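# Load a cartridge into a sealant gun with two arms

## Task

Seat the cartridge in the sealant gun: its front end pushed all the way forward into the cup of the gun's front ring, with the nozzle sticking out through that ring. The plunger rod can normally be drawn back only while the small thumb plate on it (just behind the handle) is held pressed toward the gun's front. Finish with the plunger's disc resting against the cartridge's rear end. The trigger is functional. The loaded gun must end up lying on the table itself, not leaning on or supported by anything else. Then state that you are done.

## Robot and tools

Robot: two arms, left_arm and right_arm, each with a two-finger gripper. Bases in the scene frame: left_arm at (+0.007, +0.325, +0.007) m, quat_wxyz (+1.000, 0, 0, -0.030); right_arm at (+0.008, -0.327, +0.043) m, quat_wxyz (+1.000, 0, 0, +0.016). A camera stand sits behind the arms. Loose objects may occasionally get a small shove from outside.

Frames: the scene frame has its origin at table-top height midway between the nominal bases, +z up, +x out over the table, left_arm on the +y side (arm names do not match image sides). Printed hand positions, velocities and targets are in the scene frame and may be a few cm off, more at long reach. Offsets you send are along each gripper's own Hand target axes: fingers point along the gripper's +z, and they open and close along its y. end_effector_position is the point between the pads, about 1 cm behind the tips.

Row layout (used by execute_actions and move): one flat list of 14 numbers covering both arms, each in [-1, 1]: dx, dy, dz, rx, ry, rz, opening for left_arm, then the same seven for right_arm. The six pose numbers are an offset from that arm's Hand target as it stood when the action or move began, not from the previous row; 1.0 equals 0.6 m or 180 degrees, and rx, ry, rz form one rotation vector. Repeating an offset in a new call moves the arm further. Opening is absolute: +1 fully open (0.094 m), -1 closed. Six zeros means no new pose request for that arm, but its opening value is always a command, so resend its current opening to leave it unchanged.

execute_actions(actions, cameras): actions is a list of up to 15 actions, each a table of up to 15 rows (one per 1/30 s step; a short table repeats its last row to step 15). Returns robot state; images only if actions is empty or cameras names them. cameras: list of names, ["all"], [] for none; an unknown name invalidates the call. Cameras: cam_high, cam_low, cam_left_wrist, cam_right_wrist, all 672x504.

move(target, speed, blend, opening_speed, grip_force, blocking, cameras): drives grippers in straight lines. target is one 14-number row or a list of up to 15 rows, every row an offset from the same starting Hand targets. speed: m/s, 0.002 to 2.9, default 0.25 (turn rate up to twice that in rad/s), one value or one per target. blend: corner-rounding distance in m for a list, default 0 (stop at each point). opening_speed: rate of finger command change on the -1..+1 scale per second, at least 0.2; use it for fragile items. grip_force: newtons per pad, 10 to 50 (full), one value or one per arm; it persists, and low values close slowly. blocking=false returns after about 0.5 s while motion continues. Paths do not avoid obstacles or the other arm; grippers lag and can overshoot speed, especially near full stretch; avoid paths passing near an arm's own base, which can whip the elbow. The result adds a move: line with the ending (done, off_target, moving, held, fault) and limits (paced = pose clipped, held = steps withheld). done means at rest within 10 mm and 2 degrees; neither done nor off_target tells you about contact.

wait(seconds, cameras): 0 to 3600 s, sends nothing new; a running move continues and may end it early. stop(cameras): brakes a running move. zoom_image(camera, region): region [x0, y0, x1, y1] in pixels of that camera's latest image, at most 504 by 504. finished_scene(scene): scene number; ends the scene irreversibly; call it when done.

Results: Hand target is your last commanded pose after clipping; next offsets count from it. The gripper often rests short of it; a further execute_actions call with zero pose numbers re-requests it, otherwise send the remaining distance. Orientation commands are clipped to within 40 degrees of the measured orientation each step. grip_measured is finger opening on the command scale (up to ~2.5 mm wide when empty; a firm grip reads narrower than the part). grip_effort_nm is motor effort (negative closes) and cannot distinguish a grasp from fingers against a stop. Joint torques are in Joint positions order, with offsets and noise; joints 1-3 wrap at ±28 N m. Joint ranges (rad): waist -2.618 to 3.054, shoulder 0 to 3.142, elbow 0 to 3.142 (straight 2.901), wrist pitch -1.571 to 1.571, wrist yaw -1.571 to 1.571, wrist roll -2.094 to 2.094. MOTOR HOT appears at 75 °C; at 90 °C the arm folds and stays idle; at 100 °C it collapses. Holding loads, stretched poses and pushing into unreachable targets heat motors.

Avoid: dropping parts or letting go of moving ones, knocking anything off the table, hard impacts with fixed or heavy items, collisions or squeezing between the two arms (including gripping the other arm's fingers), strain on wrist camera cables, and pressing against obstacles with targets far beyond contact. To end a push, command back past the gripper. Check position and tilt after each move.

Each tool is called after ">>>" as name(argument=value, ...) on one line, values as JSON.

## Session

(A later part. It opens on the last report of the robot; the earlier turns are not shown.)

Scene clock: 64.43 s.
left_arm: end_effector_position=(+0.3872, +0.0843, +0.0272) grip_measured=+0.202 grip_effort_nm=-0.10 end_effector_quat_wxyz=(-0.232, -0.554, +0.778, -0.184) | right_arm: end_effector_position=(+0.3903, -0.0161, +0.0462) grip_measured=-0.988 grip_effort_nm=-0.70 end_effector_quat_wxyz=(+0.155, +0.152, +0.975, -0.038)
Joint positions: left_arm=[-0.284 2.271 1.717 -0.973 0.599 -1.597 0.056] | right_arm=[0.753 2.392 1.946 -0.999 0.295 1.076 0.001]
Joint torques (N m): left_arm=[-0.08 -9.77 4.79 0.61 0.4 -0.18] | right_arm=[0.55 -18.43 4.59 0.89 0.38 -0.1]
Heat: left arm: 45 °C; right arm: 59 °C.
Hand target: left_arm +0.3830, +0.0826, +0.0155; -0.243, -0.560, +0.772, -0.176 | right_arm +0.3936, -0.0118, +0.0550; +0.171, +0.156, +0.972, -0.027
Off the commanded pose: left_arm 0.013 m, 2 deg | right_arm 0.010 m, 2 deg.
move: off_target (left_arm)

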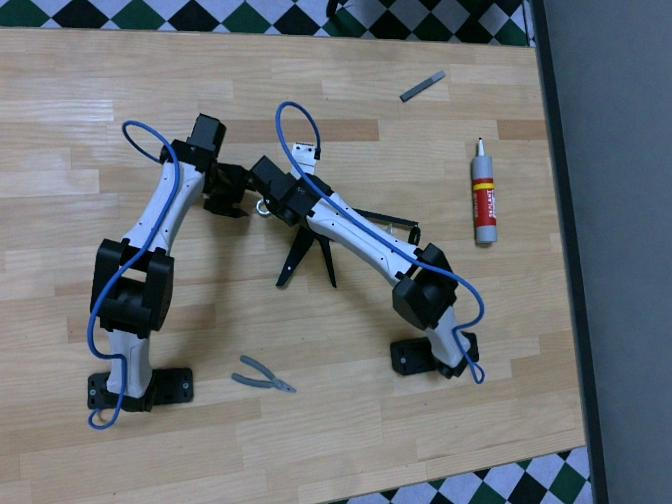

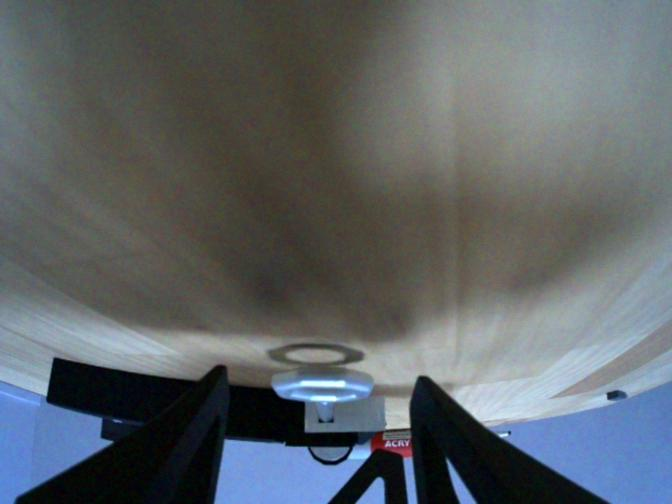

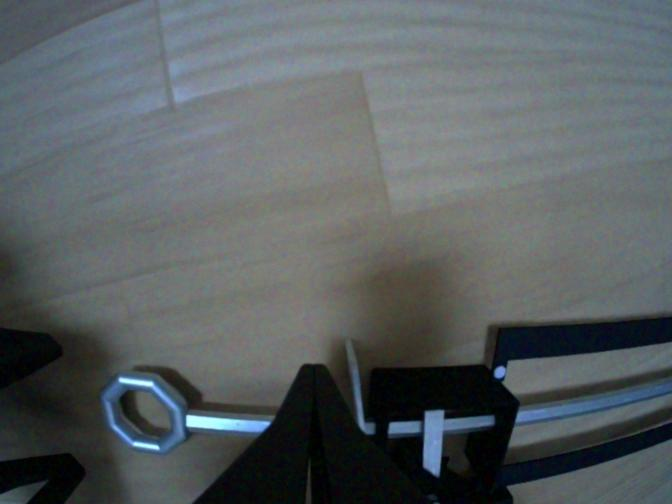

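>>> move(target=[[0.0355, 0.0006, 0.0544, 0, 0, 0, 0.2, 0.0433, 0, 0.0358, 0, 0, 0, -1]], speed=0.08, cameras=["cam_high", "cam_left_wrist", "cam_right_wrist"])

Scene clock: 74.47 s.
left_arm: end_effector_position=(+0.3762, +0.0483, +0.0145) grip_measured=+0.202 grip_effort_nm=-0.10 end_effector_quat_wxyz=(-0.233, -0.553, +0.778, -0.187) | right_arm: end_effector_position=(+0.3756, -0.0119, +0.0194) grip_measured=-0.988 grip_effort_nm=-0.70 end_effector_quat_wxyz=(+0.159, +0.153, +0.975, -0.039)
Joint positions: left_arm=[-0.369 2.283 1.68 -0.863 0.599 -1.698 0.056] | right_arm=[0.786 2.392 1.834 -0.893 0.307 1.11 0.001]
Joint torques (N m): left_arm=[0.32 -9.51 4.6 0.76 0.27 -0.15] | right_arm=[0.64 -17.89 4.46 0.89 0.32 -0.09]
Heat: left arm: 45 °C; right arm: 63 °C.
Hand target: left_arm +0.3715, +0.0484, +0.0011; -0.243, -0.560, +0.772, -0.176 | right_arm +0.3773, -0.0064, +0.0259; +0.171, +0.155, +0.973, -0.027
Off the commanded pose: left_arm 0.014 m, 2 deg | right_arm 0.009 m, 2 deg.
move: off_target (left_arm)

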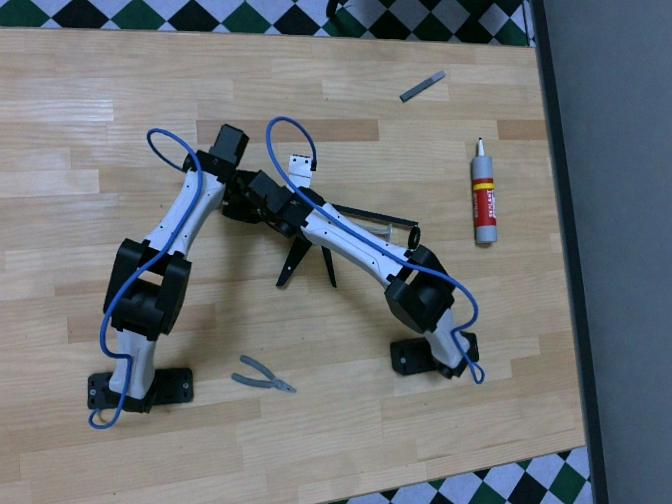

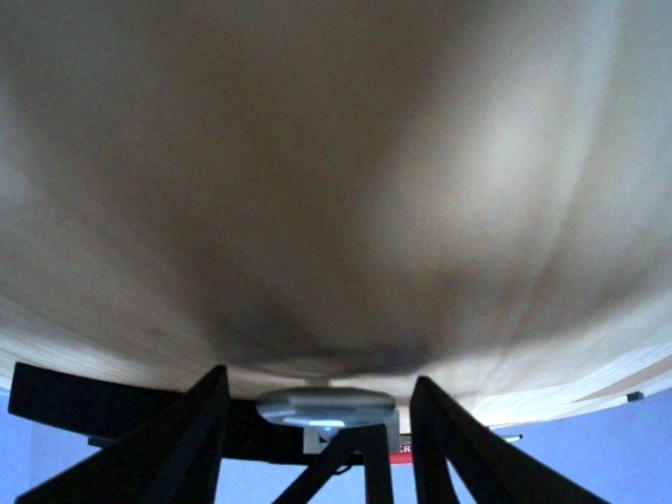

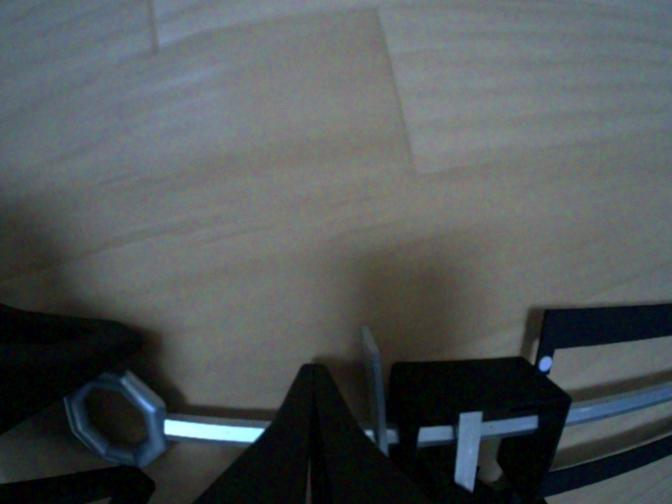

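>>> execute_actions(actions=[])

Scene clock: 78.40 s.
left_arm: end_effector_position=(+0.3763, +0.0482, +0.0145) grip_measured=+0.202 grip_effort_nm=-0.10 end_effector_quat_wxyz=(-0.233, -0.553, +0.778, -0.187) | right_arm: end_effector_position=(+0.3756, -0.0119, +0.0194) grip_measured=-0.988 grip_effort_nm=-0.70 end_effector_quat_wxyz=(+0.159, +0.153, +0.975, -0.039)
Joint positions: left_arm=[-0.369 2.283 1.68 -0.863 0.599 -1.698 0.056] | right_arm=[0.786 2.392 1.834 -0.893 0.307 1.11 0.001]
Joint velocities: within noise
Joint torques (N m): left_arm=[0.31 -9.46 4.64 0.78 0.3 -0.16] | right_arm=[0.68 -17.89 4.41 0.89 0.33 -0.1]
Heat: left arm: 45 °C; right arm: 64 °C.
Hand target: left_arm +0.3715, +0.0484, +0.0011; -0.243, -0.560, +0.772, -0.176 | right_arm +0.3772, -0.0065, +0.0259; +0.171, +0.155, +0.973, -0.027
Tool commands: left_gripper/opening=+0.2 right_gripper/opening=-1.0
Off the commanded pose: left_arm 0.014 m, 2 deg | right_arm 0.009 m, 2 deg.

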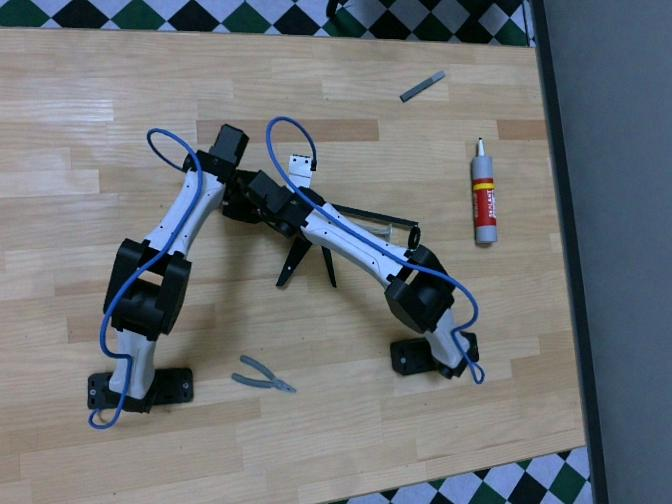

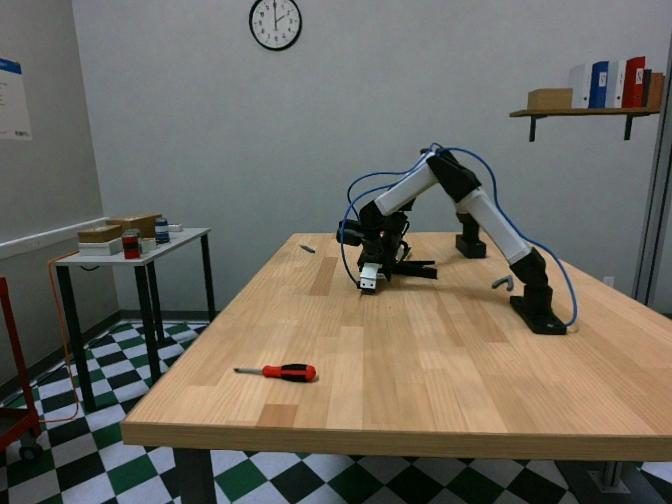

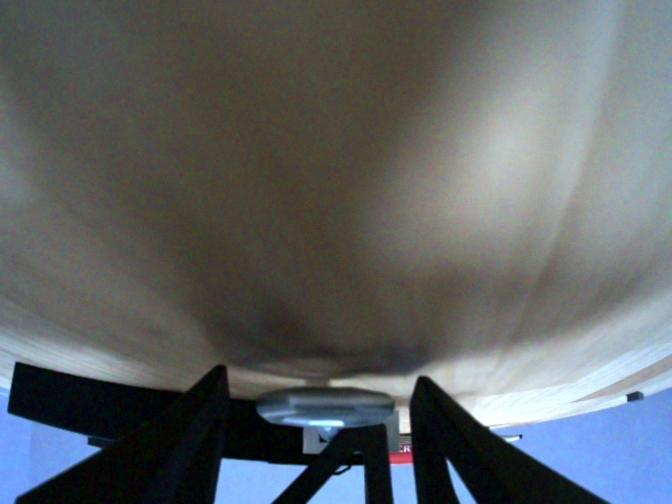

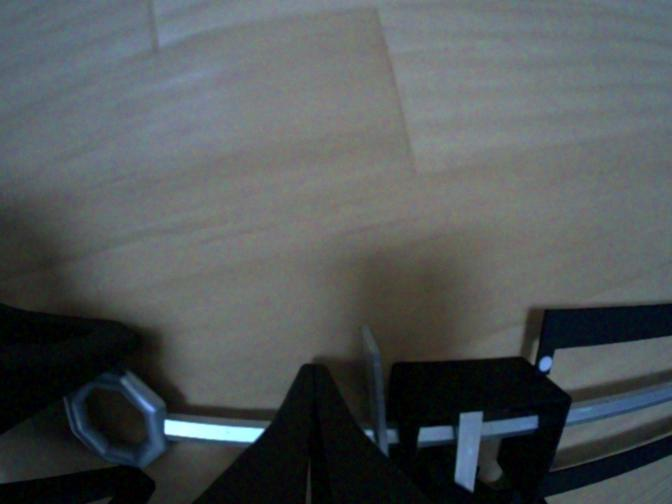

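>>> move(target=[0,0,0,0,0,0,-0.5,0,0,0,0,0,0,-1], opening_speed=0.8, cameras=["cam_left_wrist","cam_right_wrist"])

Scene clock: 79.63 s.
left_arm: end_effector_position=(+0.3772, +0.0478, +0.0147) grip_measured=-0.210 grip_effort_nm=-1.00 end_effector_quat_wxyz=(-0.232, -0.554, +0.777, -0.188) | right_arm: end_effector_position=(+0.3757, -0.0118, +0.0195) grip_measured=-0.988 grip_effort_nm=-0.70 end_effector_quat_wxyz=(+0.159, +0.153, +0.975, -0.038)
Joint positions: left_arm=[-0.369 2.283 1.68 -0.858 0.599 -1.703 0.037] | right_arm=[0.786 2.392 1.834 -0.893 0.307 1.11 0.001]
Joint torques (N m): left_arm=[0.21 -9.51 4.62 0.74 0.29 -0.1] | right_arm=[0.69 -17.88 4.48 0.87 0.33 -0.08]
Heat: left arm: 45 °C; right arm: 64 °C.
Hand target: left_arm +0.3715, +0.0484, +0.0011; -0.243, -0.560, +0.772, -0.176 | right_arm +0.3773, -0.0064, +0.0259; +0.171, +0.155, +0.973, -0.027
Off the commanded pose: left_arm 0.015 m, 2 deg | right_arm 0.009 m, 2 deg.
move: done

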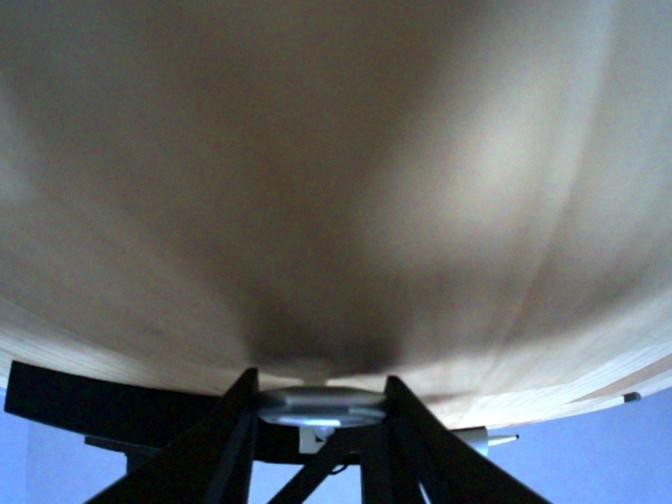

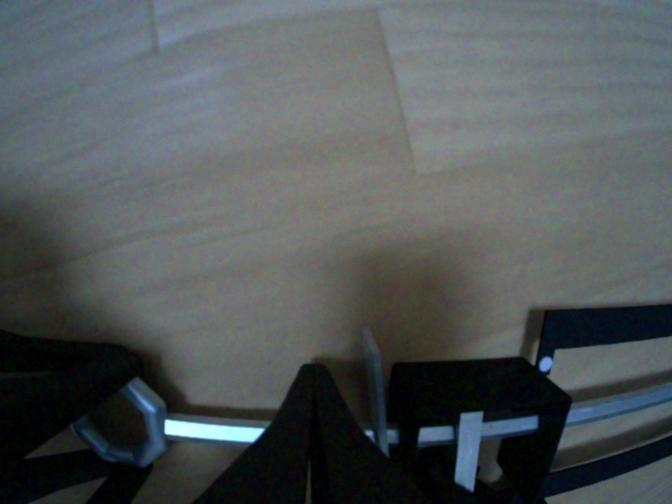

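>>> move(target=[0,0,0,0,0,0,-0.5,0,-0.025,0,0,0,0,-1], speed=0.06, cameras=["cam_right_wrist"])

Scene clock: 80.67 s.
left_arm: end_effector_position=(+0.3772, +0.0478, +0.0147) grip_measured=-0.210 grip_effort_nm=-1.01 end_effector_quat_wxyz=(-0.232, -0.554, +0.777, -0.188) | right_arm: end_effector_position=(+0.3760, -0.0181, +0.0168) grip_measured=-0.988 grip_effort_nm=-0.70 end_effector_quat_wxyz=(+0.175, +0.157, +0.971, -0.031)
Joint positions: left_arm=[-0.369 2.283 1.68 -0.858 0.599 -1.703 0.037] | right_arm=[0.782 2.353 1.745 -0.811 0.325 1.11 0.001]
Joint torques (N m): left_arm=[0.27 -9.39 4.53 0.75 0.28 -0.14] | right_arm=[-0.27 -19.11 3.73 0.56 0.13 -0.23]
Heat: left arm: 45 °C; right arm: 65 °C.
Hand target: left_arm +0.3715, +0.0484, +0.0011; -0.243, -0.560, +0.772, -0.176 | right_arm +0.3725, -0.0206, +0.0260; +0.171, +0.155, +0.973, -0.027
Off the commanded pose: left_arm 0.015 m, 2 deg | right_arm 0.010 m, 1 deg.
move: done

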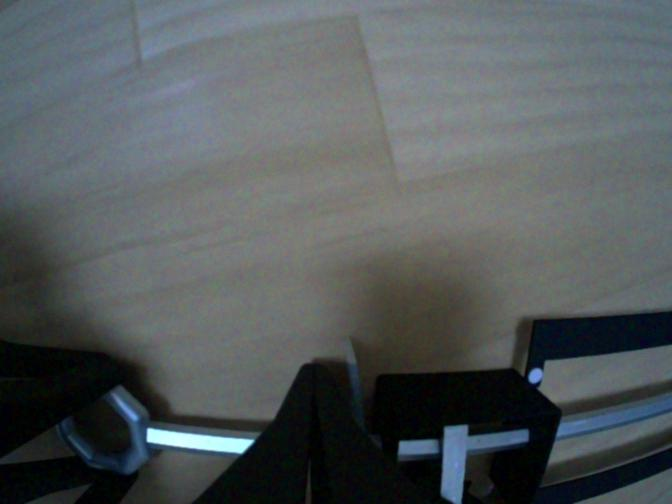

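>>> move(target=[0,0,0,0,0,0,-0.5,0,-0.0167,0,0,0,0,-1], speed=0.06, cameras=["cam_right_wrist"])

Scene clock: 81.50 s.
left_arm: end_effector_position=(+0.3771, +0.0473, +0.0148) grip_measured=-0.210 grip_effort_nm=-1.01 end_effector_quat_wxyz=(-0.233, -0.554, +0.777, -0.189) | right_arm: end_effector_position=(+0.3749, -0.0227, +0.0173) grip_measured=-0.988 grip_effort_nm=-0.70 end_effector_quat_wxyz=(+0.179, +0.157, +0.971, -0.023)
Joint positions: left_arm=[-0.37 2.283 1.68 -0.857 0.6 -1.703 0.037] | right_arm=[0.776 2.32 1.685 -0.763 0.321 1.101 0.001]
Joint torques (N m): left_arm=[0.42 -9.4 4.74 0.74 0.26 -0.11] | right_arm=[-0.66 -18.95 3.62 0.4 0.16 -0.24]
Heat: left arm: 45 °C; right arm: 65 °C.
Hand target: left_arm +0.3715, +0.0483, +0.0011; -0.243, -0.560, +0.772, -0.176 | right_arm +0.3695, -0.0302, +0.0260; +0.171, +0.156, +0.973, -0.027
Off the commanded pose: left_arm 0.015 m, 2 deg | right_arm 0.013 m, 1 deg.
move: off_target (right_arm)

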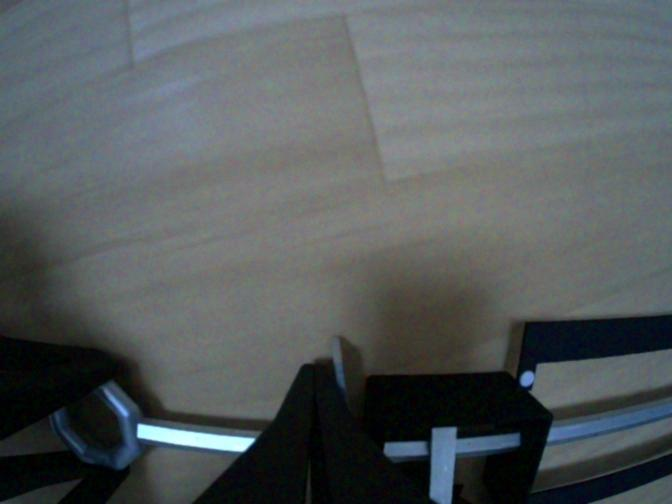

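>>> move(target=[0,0,0,0,0,0,-0.5,0,-0.0167,0,0,0,0,-1], speed=0.06, cameras=["cam_right_wrist"])

Scene clock: 82.27 s.
left_arm: end_effector_position=(+0.3754, +0.0452, +0.0147) grip_measured=-0.210 grip_effort_nm=-1.01 end_effector_quat_wxyz=(-0.237, -0.552, +0.777, -0.189) | right_arm: end_effector_position=(+0.3733, -0.0270, +0.0176) grip_measured=-0.988 grip_effort_nm=-0.70 end_effector_quat_wxyz=(+0.182, +0.156, +0.971, -0.014)
Joint positions: left_arm=[-0.373 2.285 1.68 -0.857 0.607 -1.703 0.037] | right_arm=[0.769 2.288 1.628 -0.718 0.314 1.089 0.001]
Joint torques (N m): left_arm=[0.61 -9.72 4.62 0.75 0.24 -0.13] | right_arm=[-0.96 -18.82 3.55 0.26 0.2 -0.24]
Heat: left arm: 45 °C; right arm: 65 °C.
Hand target: left_arm +0.3714, +0.0483, +0.0010; -0.243, -0.560, +0.772, -0.176 | right_arm +0.3663, -0.0397, +0.0260; +0.171, +0.155, +0.973, -0.027
Off the commanded pose: left_arm 0.015 m, 2 deg | right_arm 0.017 m, 2 deg.
move: off_target (right_arm)

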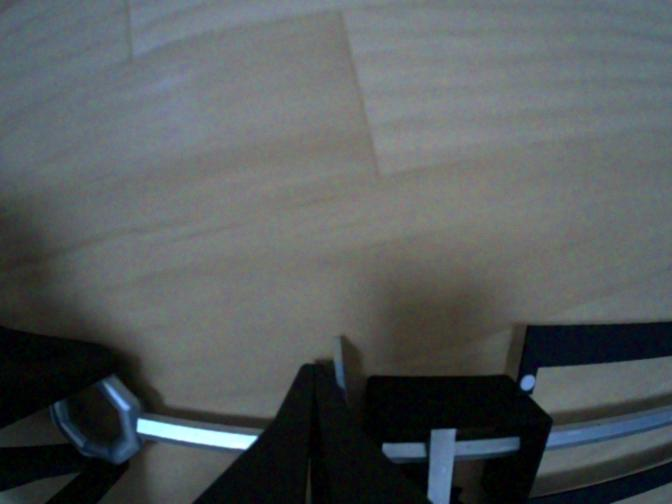

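>>> move(target=[-0.041,0,-0.0287,0,0,0,-0.5,0,0,0,0,0,0,-1], speed=0.08, cameras=["cam_right_wrist","cam_left_wrist"])

Scene clock: 83.57 s.
left_arm: end_effector_position=(+0.3778, +0.0536, +0.0164) grip_measured=-0.211 grip_effort_nm=-1.01 end_effector_quat_wxyz=(-0.247, -0.545, +0.776, -0.198) | right_arm: end_effector_position=(+0.3746, -0.0203, +0.0204) grip_measured=-0.988 grip_effort_nm=-0.70 end_effector_quat_wxyz=(+0.180, +0.155, +0.971, +0.003)
Joint positions: left_arm=[-0.344 2.286 1.677 -0.87 0.638 -1.66 0.037] | right_arm=[0.769 2.282 1.628 -0.699 0.291 1.086 0.001]
Joint torques (N m): left_arm=[4.46 -9.58 5.3 0.32 0.01 0.24] | right_arm=[-0.95 -18.06 3.69 0.09 0.43 -0.21]
Heat: left arm: 45 °C; right arm: 64 °C.
Hand target: left_arm +0.3807, +0.0769, +0.0010; -0.244, -0.560, +0.772, -0.176 | right_arm +0.3663, -0.0397, +0.0259; +0.171, +0.155, +0.973, -0.027
Off the commanded pose: left_arm 0.028 m, 3 deg | right_arm 0.022 m, 4 deg.
move: off_target (left_arm)
Images, in order (width x height): cam_left_wrist 672x504, cam_right_wrist 672x504.

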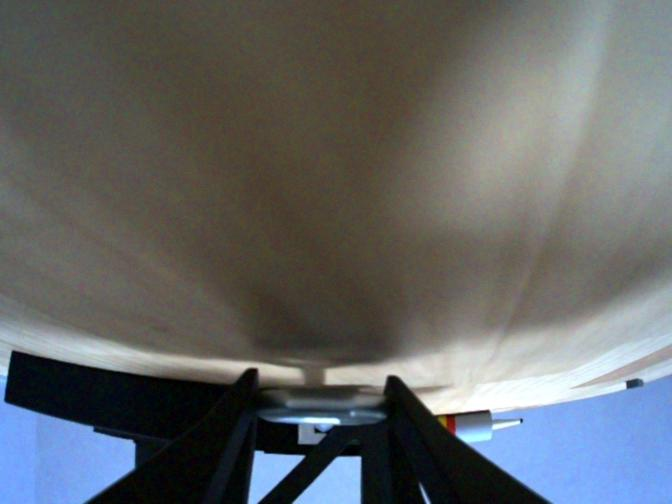

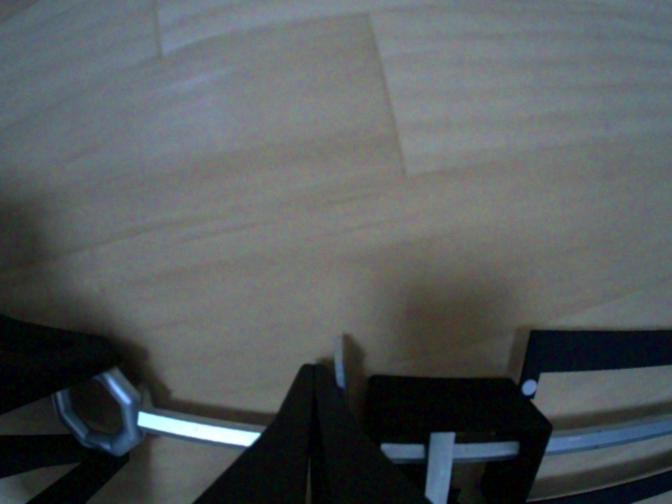

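>>> move(target=[-0.0205,0,-0.0143,0,0,0,-0.5,0,-0.025,0,0,0,0,-1], speed=0.08, cameras=["cam_right_wrist","cam_high"])

Scene clock: 86.00 s.
left_arm: end_effector_position=(+0.3774, +0.0579, +0.0201) grip_measured=-0.212 grip_effort_nm=-1.01 end_effector_quat_wxyz=(-0.260, -0.535, +0.776, -0.208) | right_arm: end_effector_position=(+0.3722, -0.0168, +0.0247) grip_measured=-0.988 grip_effort_nm=-0.70 end_effector_quat_wxyz=(+0.185, +0.148, +0.971, +0.029)
Joint positions: left_arm=[-0.324 2.286 1.677 -0.889 0.676 -1.617 0.037] | right_arm=[0.769 2.236 1.561 -0.625 0.267 1.068 0.001]
Joint torques (N m): left_arm=[5.87 -9.52 5.61 0.15 -0.3 0.25] | right_arm=[-2.28 -17.76 2.96 -0.2 0.63 -0.21]
Heat: left arm: 45 °C; right arm: 64 °C.
Hand target: left_arm +0.3854, +0.0912, +0.0010; -0.244, -0.560, +0.772, -0.176 | right_arm +0.3616, -0.0540, +0.0259; +0.171, +0.155, +0.973, -0.027
Off the commanded pose: left_arm 0.039 m, 5 deg | right_arm 0.039 m, 7 deg.
move: off_target (left_arm, right_arm)
Images, in order (width x height): cam_high 672x504, cam_right_wrist 672x504.

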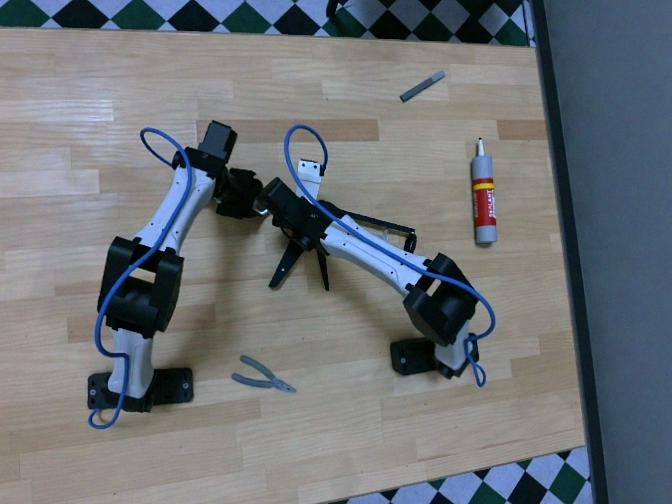

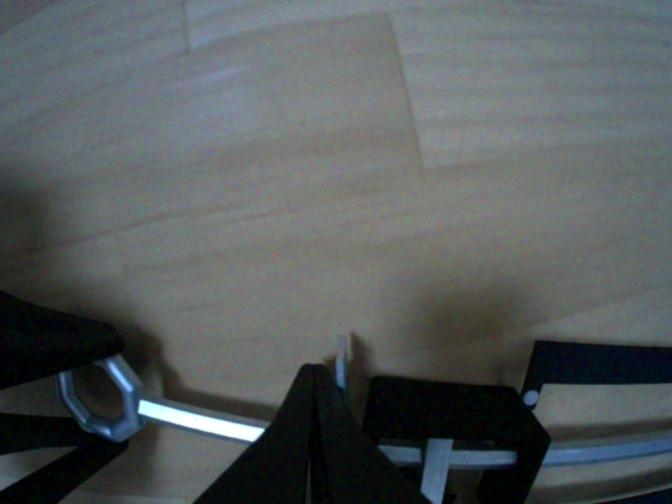

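>>> move(target=[0,0,0,0,0,0,-0.5,0.0068,0,0.0188,0,0,0,-1], speed=0.08, cameras=["cam_right_wrist"])

Scene clock: 87.43 s.
left_arm: end_effector_position=(+0.3774, +0.0580, +0.0200) grip_measured=-0.212 grip_effort_nm=-1.01 end_effector_quat_wxyz=(-0.260, -0.535, +0.776, -0.208) | right_arm: end_effector_position=(+0.3724, -0.0165, +0.0236) grip_measured=-0.988 grip_effort_nm=-0.70 end_effector_quat_wxyz=(+0.188, +0.149, +0.970, +0.033)
Joint positions: left_arm=[-0.324 2.286 1.677 -0.889 0.675 -1.617 0.037] | right_arm=[0.769 2.232 1.547 -0.605 0.266 1.068 0.001]
Joint torques (N m): left_arm=[5.87 -9.32 5.57 0.17 -0.32 0.23] | right_arm=[-2.28 -15.54 2.58 0 0.63 -0.19]
Heat: left arm: 45 °C; right arm: 64 °C.
Hand target: left_arm +0.3854, +0.0912, +0.0010; -0.243, -0.560, +0.772, -0.176 | right_arm +0.3616, -0.0540, +0.0139; +0.171, +0.155, +0.973, -0.027
Off the commanded pose: left_arm 0.039 m, 5 deg | right_arm 0.040 m, 7 deg.
move: off_target (right_arm)

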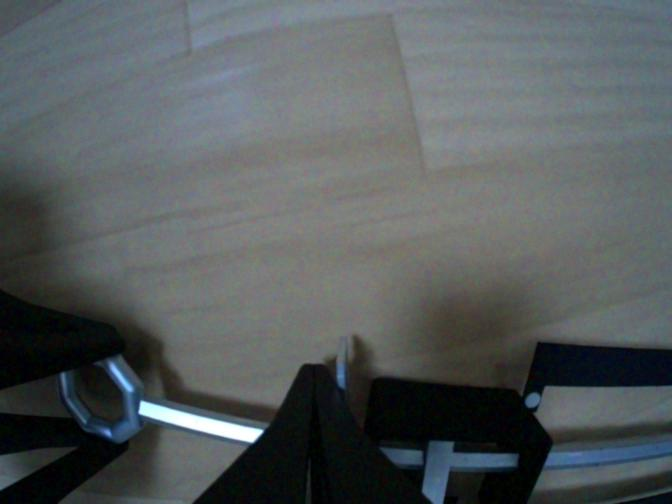

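>>> move(target=[0,0,0,0,0,0,-0.5,0.0068,0,0.0188,0,0,0,-1], speed=0.08, cameras=["cam_right_wrist"])

Scene clock: 88.23 s.
left_arm: end_effector_position=(+0.3777, +0.0590, +0.0192) grip_measured=-0.212 grip_effort_nm=-1.01 end_effector_quat_wxyz=(-0.257, -0.536, +0.777, -0.206) | right_arm: end_effector_position=(+0.3746, -0.0150, +0.0215) grip_measured=-0.988 grip_effort_nm=-0.70 end_effector_quat_wxyz=(+0.195, +0.150, +0.969, +0.040)
Joint positions: left_arm=[-0.324 2.286 1.677 -0.889 0.668 -1.617 0.037] | right_arm=[0.769 2.232 1.531 -0.57 0.27 1.068 0.001]
Joint torques (N m): left_arm=[5.74 -9.24 5.59 0.14 -0.26 0.21] | right_arm=[-2.24 -13.59 2.48 0.05 0.59 -0.2]
Heat: left arm: 45 °C; right arm: 64 °C.
Hand target: left_arm +0.3854, +0.0912, +0.0010; -0.243, -0.560, +0.772, -0.176 | right_arm +0.3617, -0.0539, +0.0019; +0.171, +0.155, +0.973, -0.027
Off the commanded pose: left_arm 0.038 m, 5 deg | right_arm 0.046 m, 8 deg.
move: off_target (right_arm)

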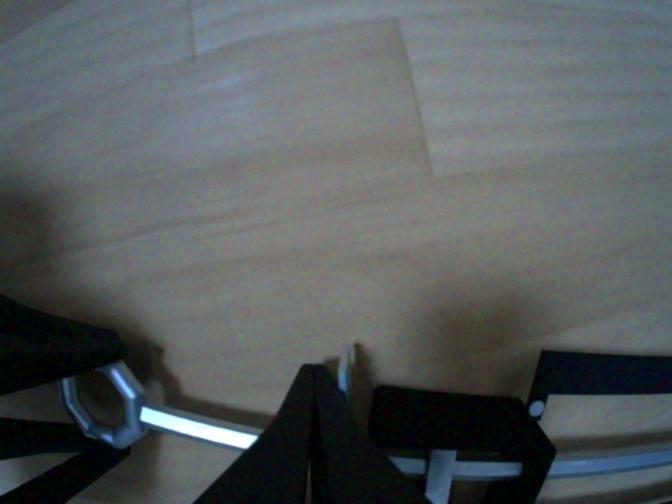

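>>> zoom_image(camera="cam_right_wrist", region=[240, 300, 480, 480])

Scaled by 2.100 from the camera's image (finer frame: 960x720).

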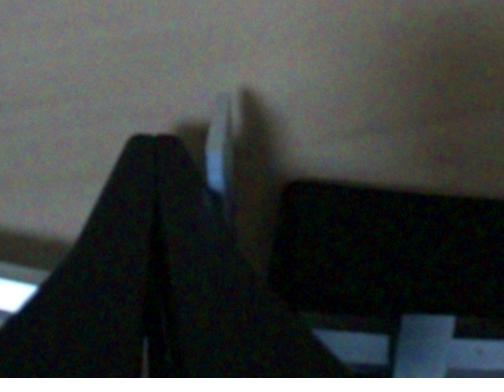

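>>> move(target=[-0.0273,0,-0.0191,0,0,0,-0.5,0.0034,-0.0333,0.0094,0,0,0,-1], speed=0.08, cameras=["cam_right_wrist","cam_high"])

Scene clock: 91.63 s.
left_arm: end_effector_position=(+0.3801, +0.0694, +0.0213) grip_measured=-0.213 grip_effort_nm=-1.01 end_effector_quat_wxyz=(-0.262, -0.531, +0.778, -0.211) | right_arm: end_effector_position=(+0.3770, -0.0053, +0.0236) grip_measured=-0.988 grip_effort_nm=-0.69 end_effector_quat_wxyz=(+0.209, +0.147, +0.963, +0.089)
Joint positions: left_arm=[-0.294 2.286 1.679 -0.914 0.686 -1.571 0.037] | right_arm=[0.767 2.192 1.442 -0.422 0.232 1.056 0.001]
Joint torques (N m): left_arm=[7.56 -9.02 6.32 -0.03 -0.39 0.3] | right_arm=[-3.75 -13.94 1.58 -0.67 0.87 -0.34]
Heat: left arm: 45 °C; right arm: 62 °C.
Hand target: left_arm +0.3915, +0.1102, +0.0010; -0.243, -0.560, +0.772, -0.176 | right_arm +0.3554, -0.0729, -0.0040; +0.171, +0.155, +0.973, -0.027
Off the commanded pose: left_arm 0.047 m, 6 deg | right_arm 0.076 m, 14 deg.
move: off_target (left_arm, right_arm)
Images, in order (width x height): cam_high 672x504, cam_right_wrist 672x504.

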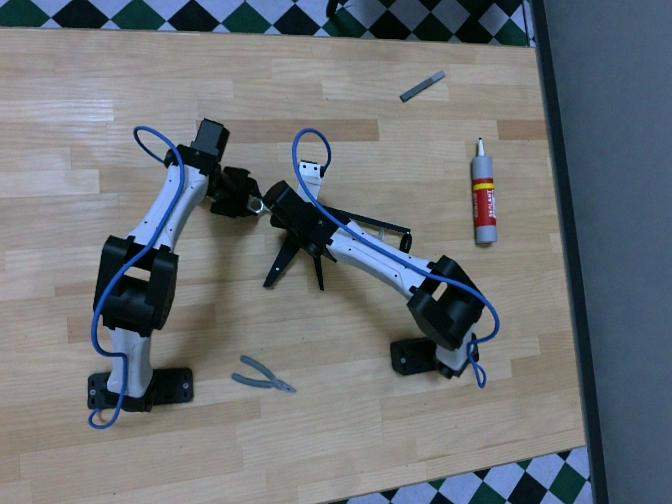

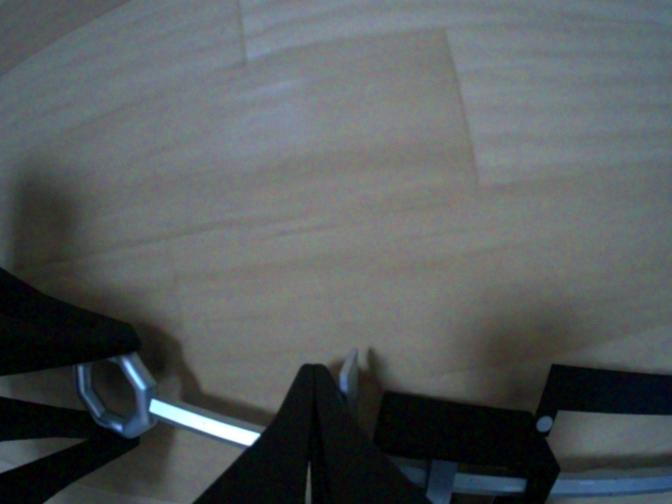

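>>> zoom_image(camera="cam_right_wrist", region=[260, 320, 480, 485])

Scaled by 2.291 from the camera's image (finer frame: 960x720).

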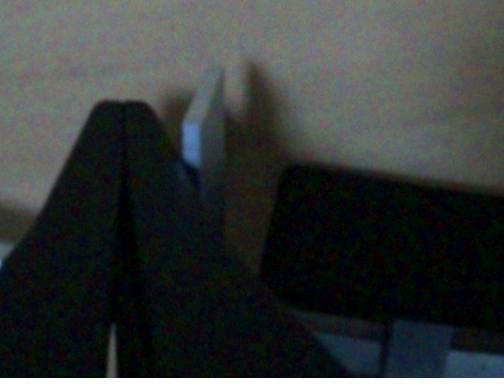

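>>> move(target=[0.0478,0,0.0335,0,0,0,-0.5,0,0.118,0,0,0,0,-1], speed=0.12, cameras=["cam_right_wrist"])

Scene clock: 94.37 s.
left_arm: end_effector_position=(+0.3821, +0.0743, +0.0149) grip_measured=-0.215 grip_effort_nm=-1.01 end_effector_quat_wxyz=(-0.243, -0.549, +0.777, -0.191) | right_arm: end_effector_position=(+0.3877, +0.0027, +0.0103) grip_measured=-0.988 grip_effort_nm=-0.69 end_effector_quat_wxyz=(+0.191, +0.158, +0.969, +0.002)
Joint positions: left_arm=[-0.301 2.286 1.679 -0.911 0.627 -1.608 0.037] | right_arm=[0.79 2.388 1.77 -0.728 0.314 1.109 0.001]
Joint torques (N m): left_arm=[0.42 -9.29 5.12 0.68 0.11 -0.19] | right_arm=[0.31 -13.01 6.01 0.26 0.27 -0.11]
Heat: left arm: 45 °C; right arm: 61 °C.
Hand target: left_arm +0.3807, +0.0768, +0.0009; -0.244, -0.560, +0.772, -0.176 | right_arm +0.3775, -0.0057, -0.0041; +0.171, +0.155, +0.973, -0.027
Off the commanded pose: left_arm 0.014 m, 2 deg | right_arm 0.019 m, 4 deg.
move: off_target (left_arm, right_arm)

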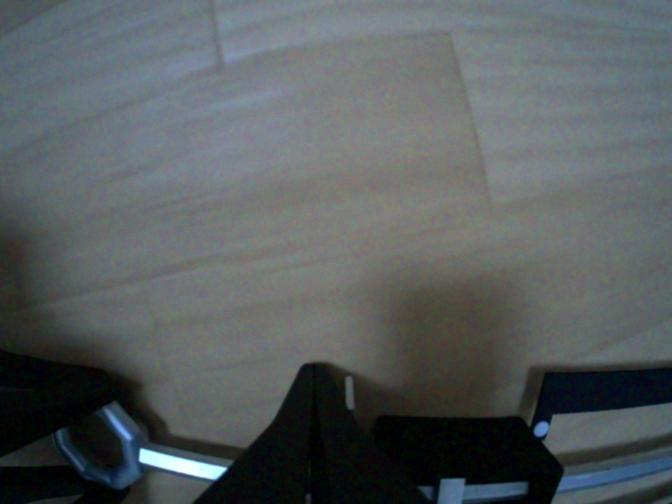

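>>> move(target=[0,0,0,0,0,0,-0.5,0,-0.05,0,0,0,0,-1], speed=0.1, cameras=["cam_right_wrist"])

Scene clock: 95.53 s.
left_arm: end_effector_position=(+0.3807, +0.0716, +0.0148) grip_measured=-0.215 grip_effort_nm=-1.01 end_effector_quat_wxyz=(-0.243, -0.547, +0.778, -0.190) | right_arm: end_effector_position=(+0.3854, -0.0008, +0.0100) grip_measured=-0.988 grip_effort_nm=-0.69 end_effector_quat_wxyz=(+0.206, +0.155, +0.966, +0.026)
Joint positions: left_arm=[-0.308 2.286 1.679 -0.909 0.625 -1.612 0.037] | right_arm=[0.787 2.327 1.643 -0.602 0.31 1.092 0.001]
Joint torques (N m): left_arm=[0.91 -9.44 5.11 0.63 0.08 -0.19] | right_arm=[-2.03 -16.03 2.47 -0.08 0.24 -0.21]
Heat: left arm: 45 °C; right arm: 61 °C.
Hand target: left_arm +0.3807, +0.0769, +0.0009; -0.243, -0.560, +0.772, -0.176 | right_arm +0.3682, -0.0342, -0.0040; +0.171, +0.155, +0.973, -0.027
Off the commanded pose: left_arm 0.015 m, 2 deg | right_arm 0.040 m, 7 deg.
move: off_target (right_arm)

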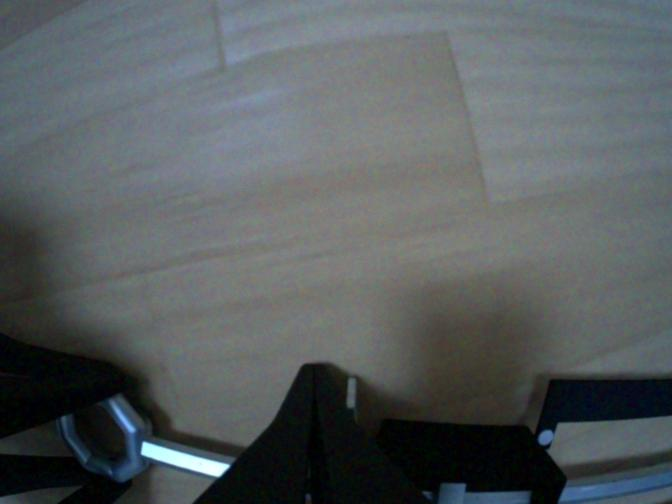

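>>> move(target=[-0.041,0,-0.0287,0,0,0,-0.5,0,0,0,0,0,0,-1], speed=0.1, cameras=["cam_right_wrist"])

Scene clock: 96.53 s.
left_arm: end_effector_position=(+0.3825, +0.0784, +0.0158) grip_measured=-0.215 grip_effort_nm=-1.01 end_effector_quat_wxyz=(-0.246, -0.541, +0.780, -0.196) | right_arm: end_effector_position=(+0.3865, +0.0047, +0.0113) grip_measured=-0.988 grip_effort_nm=-0.69 end_effector_quat_wxyz=(+0.204, +0.154, +0.966, +0.040)
Joint positions: left_arm=[-0.288 2.286 1.679 -0.922 0.638 -1.575 0.037] | right_arm=[0.787 2.325 1.642 -0.583 0.292 1.09 0.001]
Joint torques (N m): left_arm=[5.76 -8.77 6.34 0.19 0.04 0.24] | right_arm=[-1.96 -15.83 2.63 -0.25 0.4 -0.2]
Heat: left arm: 45 °C; right arm: 61 °C.
Hand target: left_arm +0.3900, +0.1054, +0.0009; -0.243, -0.560, +0.772, -0.176 | right_arm +0.3682, -0.0343, -0.0040; +0.171, +0.155, +0.973, -0.027
Off the commanded pose: left_arm 0.032 m, 3 deg | right_arm 0.046 m, 9 deg.
move: off_target (left_arm)

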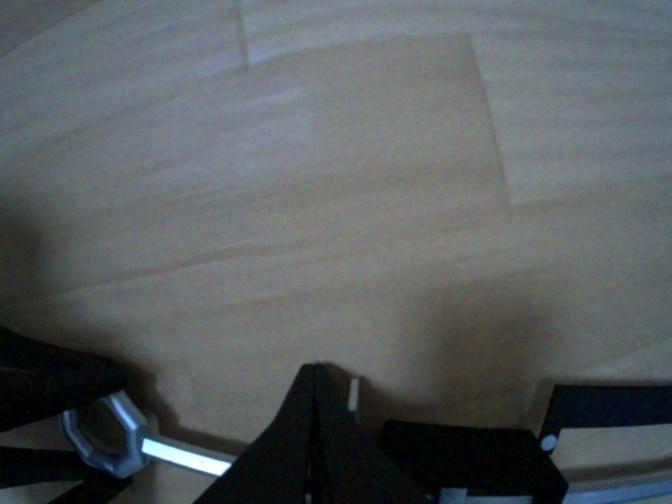

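>>> zoom_image(camera="cam_right_wrist", region=[260, 330, 480, 495])

Scaled by 2.291 from the camera's image (finer frame: 960x720).

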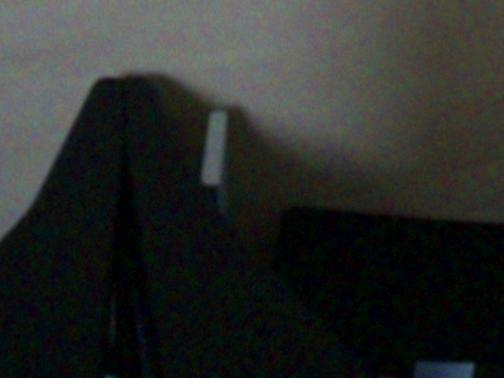

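>>> move(target=[[0.041,0,0.0287,0,0,0,-0.5,0,0.085,0,0,0,0,-1],[0.041,0,0.0287,0,0,0,-0.5,-0.0569,0.085,-0.1569,0,0,0,-1]], speed=0.2, blend=0.01, cameras=["cam_right_wrist","cam_high","cam_left_wrist"])

Scene clock: 99.27 s.
left_arm: end_effector_position=(+0.3816, +0.0769, +0.0145) grip_measured=-0.215 grip_effort_nm=-1.01 end_effector_quat_wxyz=(-0.243, -0.547, +0.779, -0.189) | right_arm: end_effector_position=(+0.3804, +0.0070, +0.0763) grip_measured=-0.988 grip_effort_nm=-0.69 end_effector_quat_wxyz=(+0.156, +0.151, +0.975, -0.044)
Joint positions: left_arm=[-0.296 2.286 1.679 -0.92 0.625 -1.595 0.037] | right_arm=[0.805 2.44 2.152 -1.183 0.31 1.129 0.001]
Joint torques (N m): left_arm=[-0.01 -9.42 5.27 0.73 0.15 -0.35] | right_arm=[0.54 -18.99 7.71 0.49 0.33 -0.09]
Heat: left arm: 45 °C; right arm: 61 °C.
Hand target: left_arm +0.3807, +0.0769, +0.0009; -0.244, -0.560, +0.772, -0.176 | right_arm +0.3841, +0.0143, +0.0962; +0.171, +0.155, +0.973, -0.027
Off the commanded pose: left_arm 0.014 m, 2 deg | right_arm 0.021 m, 3 deg.
move: off_target (left_arm, right_arm)
Images, in order (width x height): cam_high 672x504, cam_left_wrist 672x504, cam_right_wrist 672x504.

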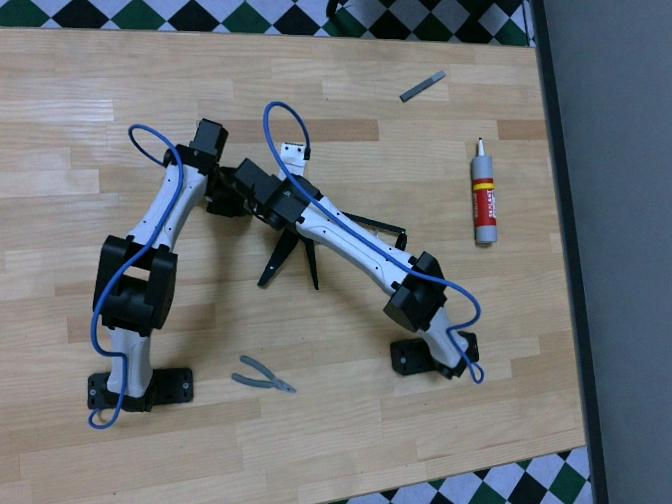

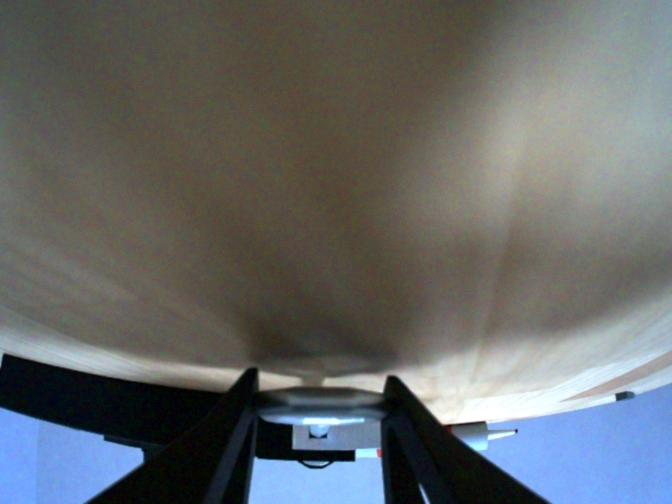

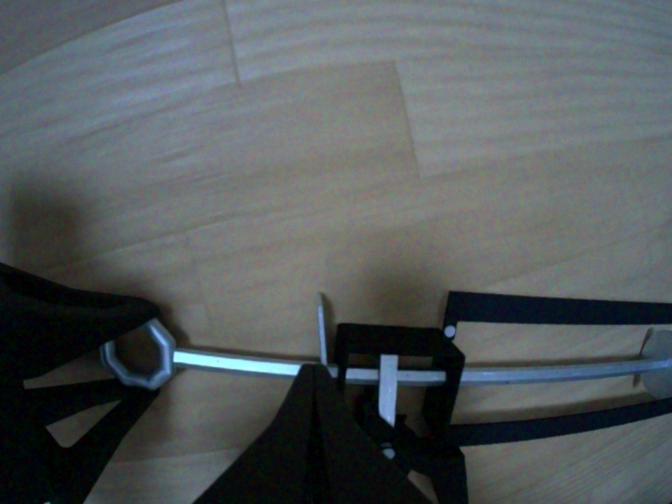

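>>> zoom_image(camera="cam_right_wrist", region=[280, 270, 500, 435])

>>> zoom_image(camera="cam_left_wrist", region=[180, 360, 400, 480])

Scaled by 2.291 from the camera's image (finer frame: 960x720).

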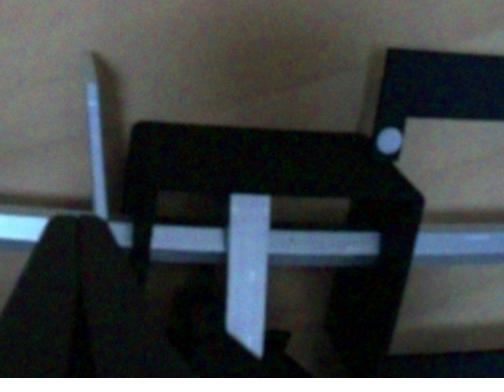

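Scaled by 2.291 from the camera's image (finer frame: 960x720).

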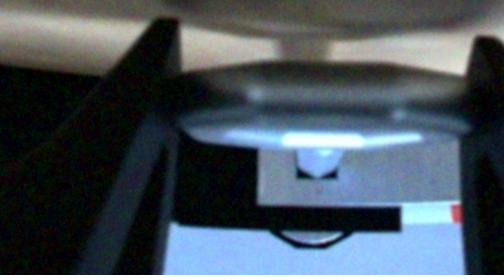

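>>> move(target=[0,0,0,0,0,0,-0.5,0.0162,-0.0684,0.0016,0.0019,0.1108,0.0104,0.7], speed=0.2, cameras=["cam_right_wrist","cam_high","cam_left_wrist"])

Scene clock: 108.97 s.
left_arm: end_effector_position=(+0.3816, +0.0769, +0.0145) grip_measured=-0.215 grip_effort_nm=-1.01 end_effector_quat_wxyz=(-0.243, -0.547, +0.779, -0.189) | right_arm: end_effector_position=(+0.3562, -0.0270, +0.0673) grip_measured=+0.698 grip_effort_nm=0.04 end_effector_quat_wxyz=(-0.015, +0.176, +0.984, -0.023)
Joint positions: left_arm=[-0.296 2.286 1.679 -0.92 0.625 -1.595 0.037] | right_arm=[0.681 2.44 2.152 -1.339 0.006 1.067 0.08]
Joint torques (N m): left_arm=[0.01 -9.32 5.24 0.74 0.11 -0.31] | right_arm=[-0.38 -20.3 7.41 0.06 0.02 -0.25]
Heat: left arm: 45 °C; right arm: 61 °C.
Hand target: left_arm +0.3807, +0.0769, +0.0009; -0.244, -0.560, +0.772, -0.176 | right_arm +0.3629, -0.0219, +0.0919; +0.000, +0.174, +0.985, +0.000
Off the commanded pose: left_arm 0.014 m, 2 deg | right_arm 0.026 m, 3 deg.
move: off_target (right_arm)
Images, in order (width x height): cam_high 672x504, cam_left_wrist 672x504, cam_right_wrist 672x504.

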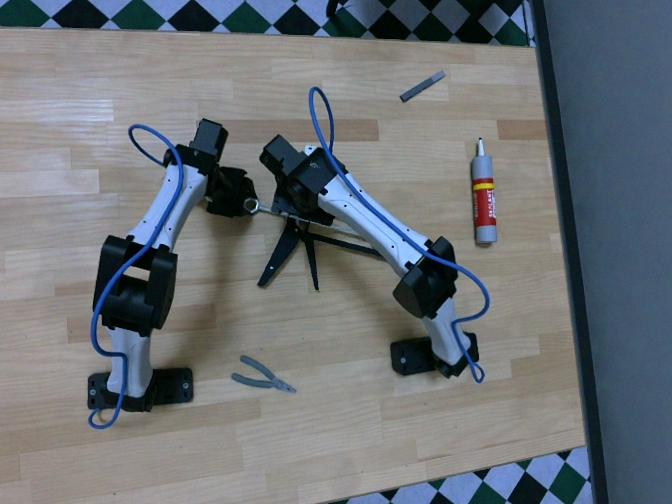

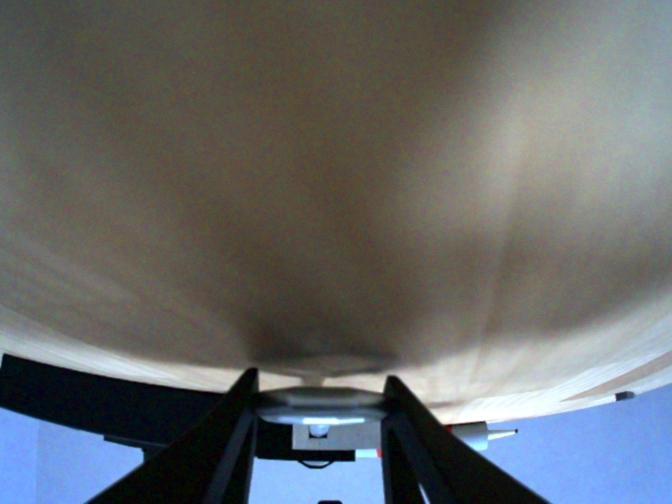

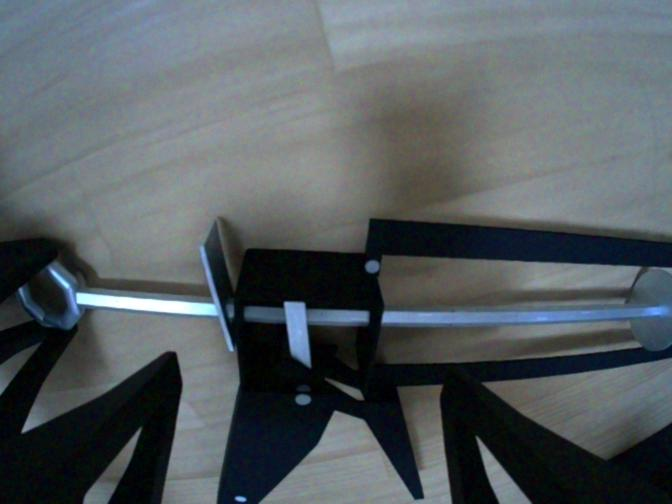

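>>> zoom_image(camera="cam_right_wrist", region=[170, 190, 450, 410])

Scaled by 1.800 from the camera's image (finer frame: 960x720).

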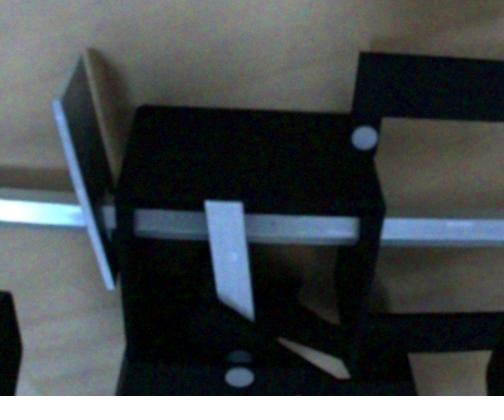

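>>> move(target=[0,0,0,0,0,0,-0.5,0,0.0114,0.0615,0,0,0.0118,0.88], speed=0.15, cameras=["cam_right_wrist"])

Scene clock: 115.60 s.
left_arm: end_effector_position=(+0.3816, +0.0769, +0.0145) grip_measured=-0.215 grip_effort_nm=-1.00 end_effector_quat_wxyz=(-0.243, -0.547, +0.779, -0.189) | right_arm: end_effector_position=(+0.3653, -0.0188, +0.0602) grip_measured=+0.878 grip_effort_nm=0.04 end_effector_quat_wxyz=(+0.000, +0.190, +0.982, -0.003)
Joint positions: left_arm=[-0.296 2.286 1.679 -0.92 0.625 -1.595 0.037] | right_arm=[0.681 2.44 2.126 -1.261 0.004 1.095 0.088]
Joint torques (N m): left_arm=[-0.25 -9.35 5.27 0.74 0.13 -0.32] | right_arm=[0.27 -15.8 4.46 0.55 0.02 -0.09]
Heat: left arm: 46 °C; right arm: 61 °C.
Hand target: left_arm +0.3807, +0.0769, +0.0009; -0.244, -0.560, +0.772, -0.176 | right_arm +0.3652, -0.0156, +0.0550; +0.000, +0.192, +0.981, +0.000
Off the commanded pose: left_arm 0.014 m, 2 deg | right_arm 0.006 m, 0 deg.
move: done

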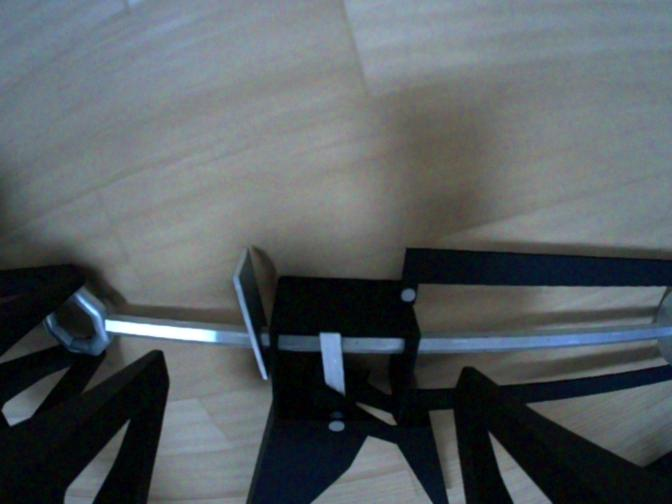

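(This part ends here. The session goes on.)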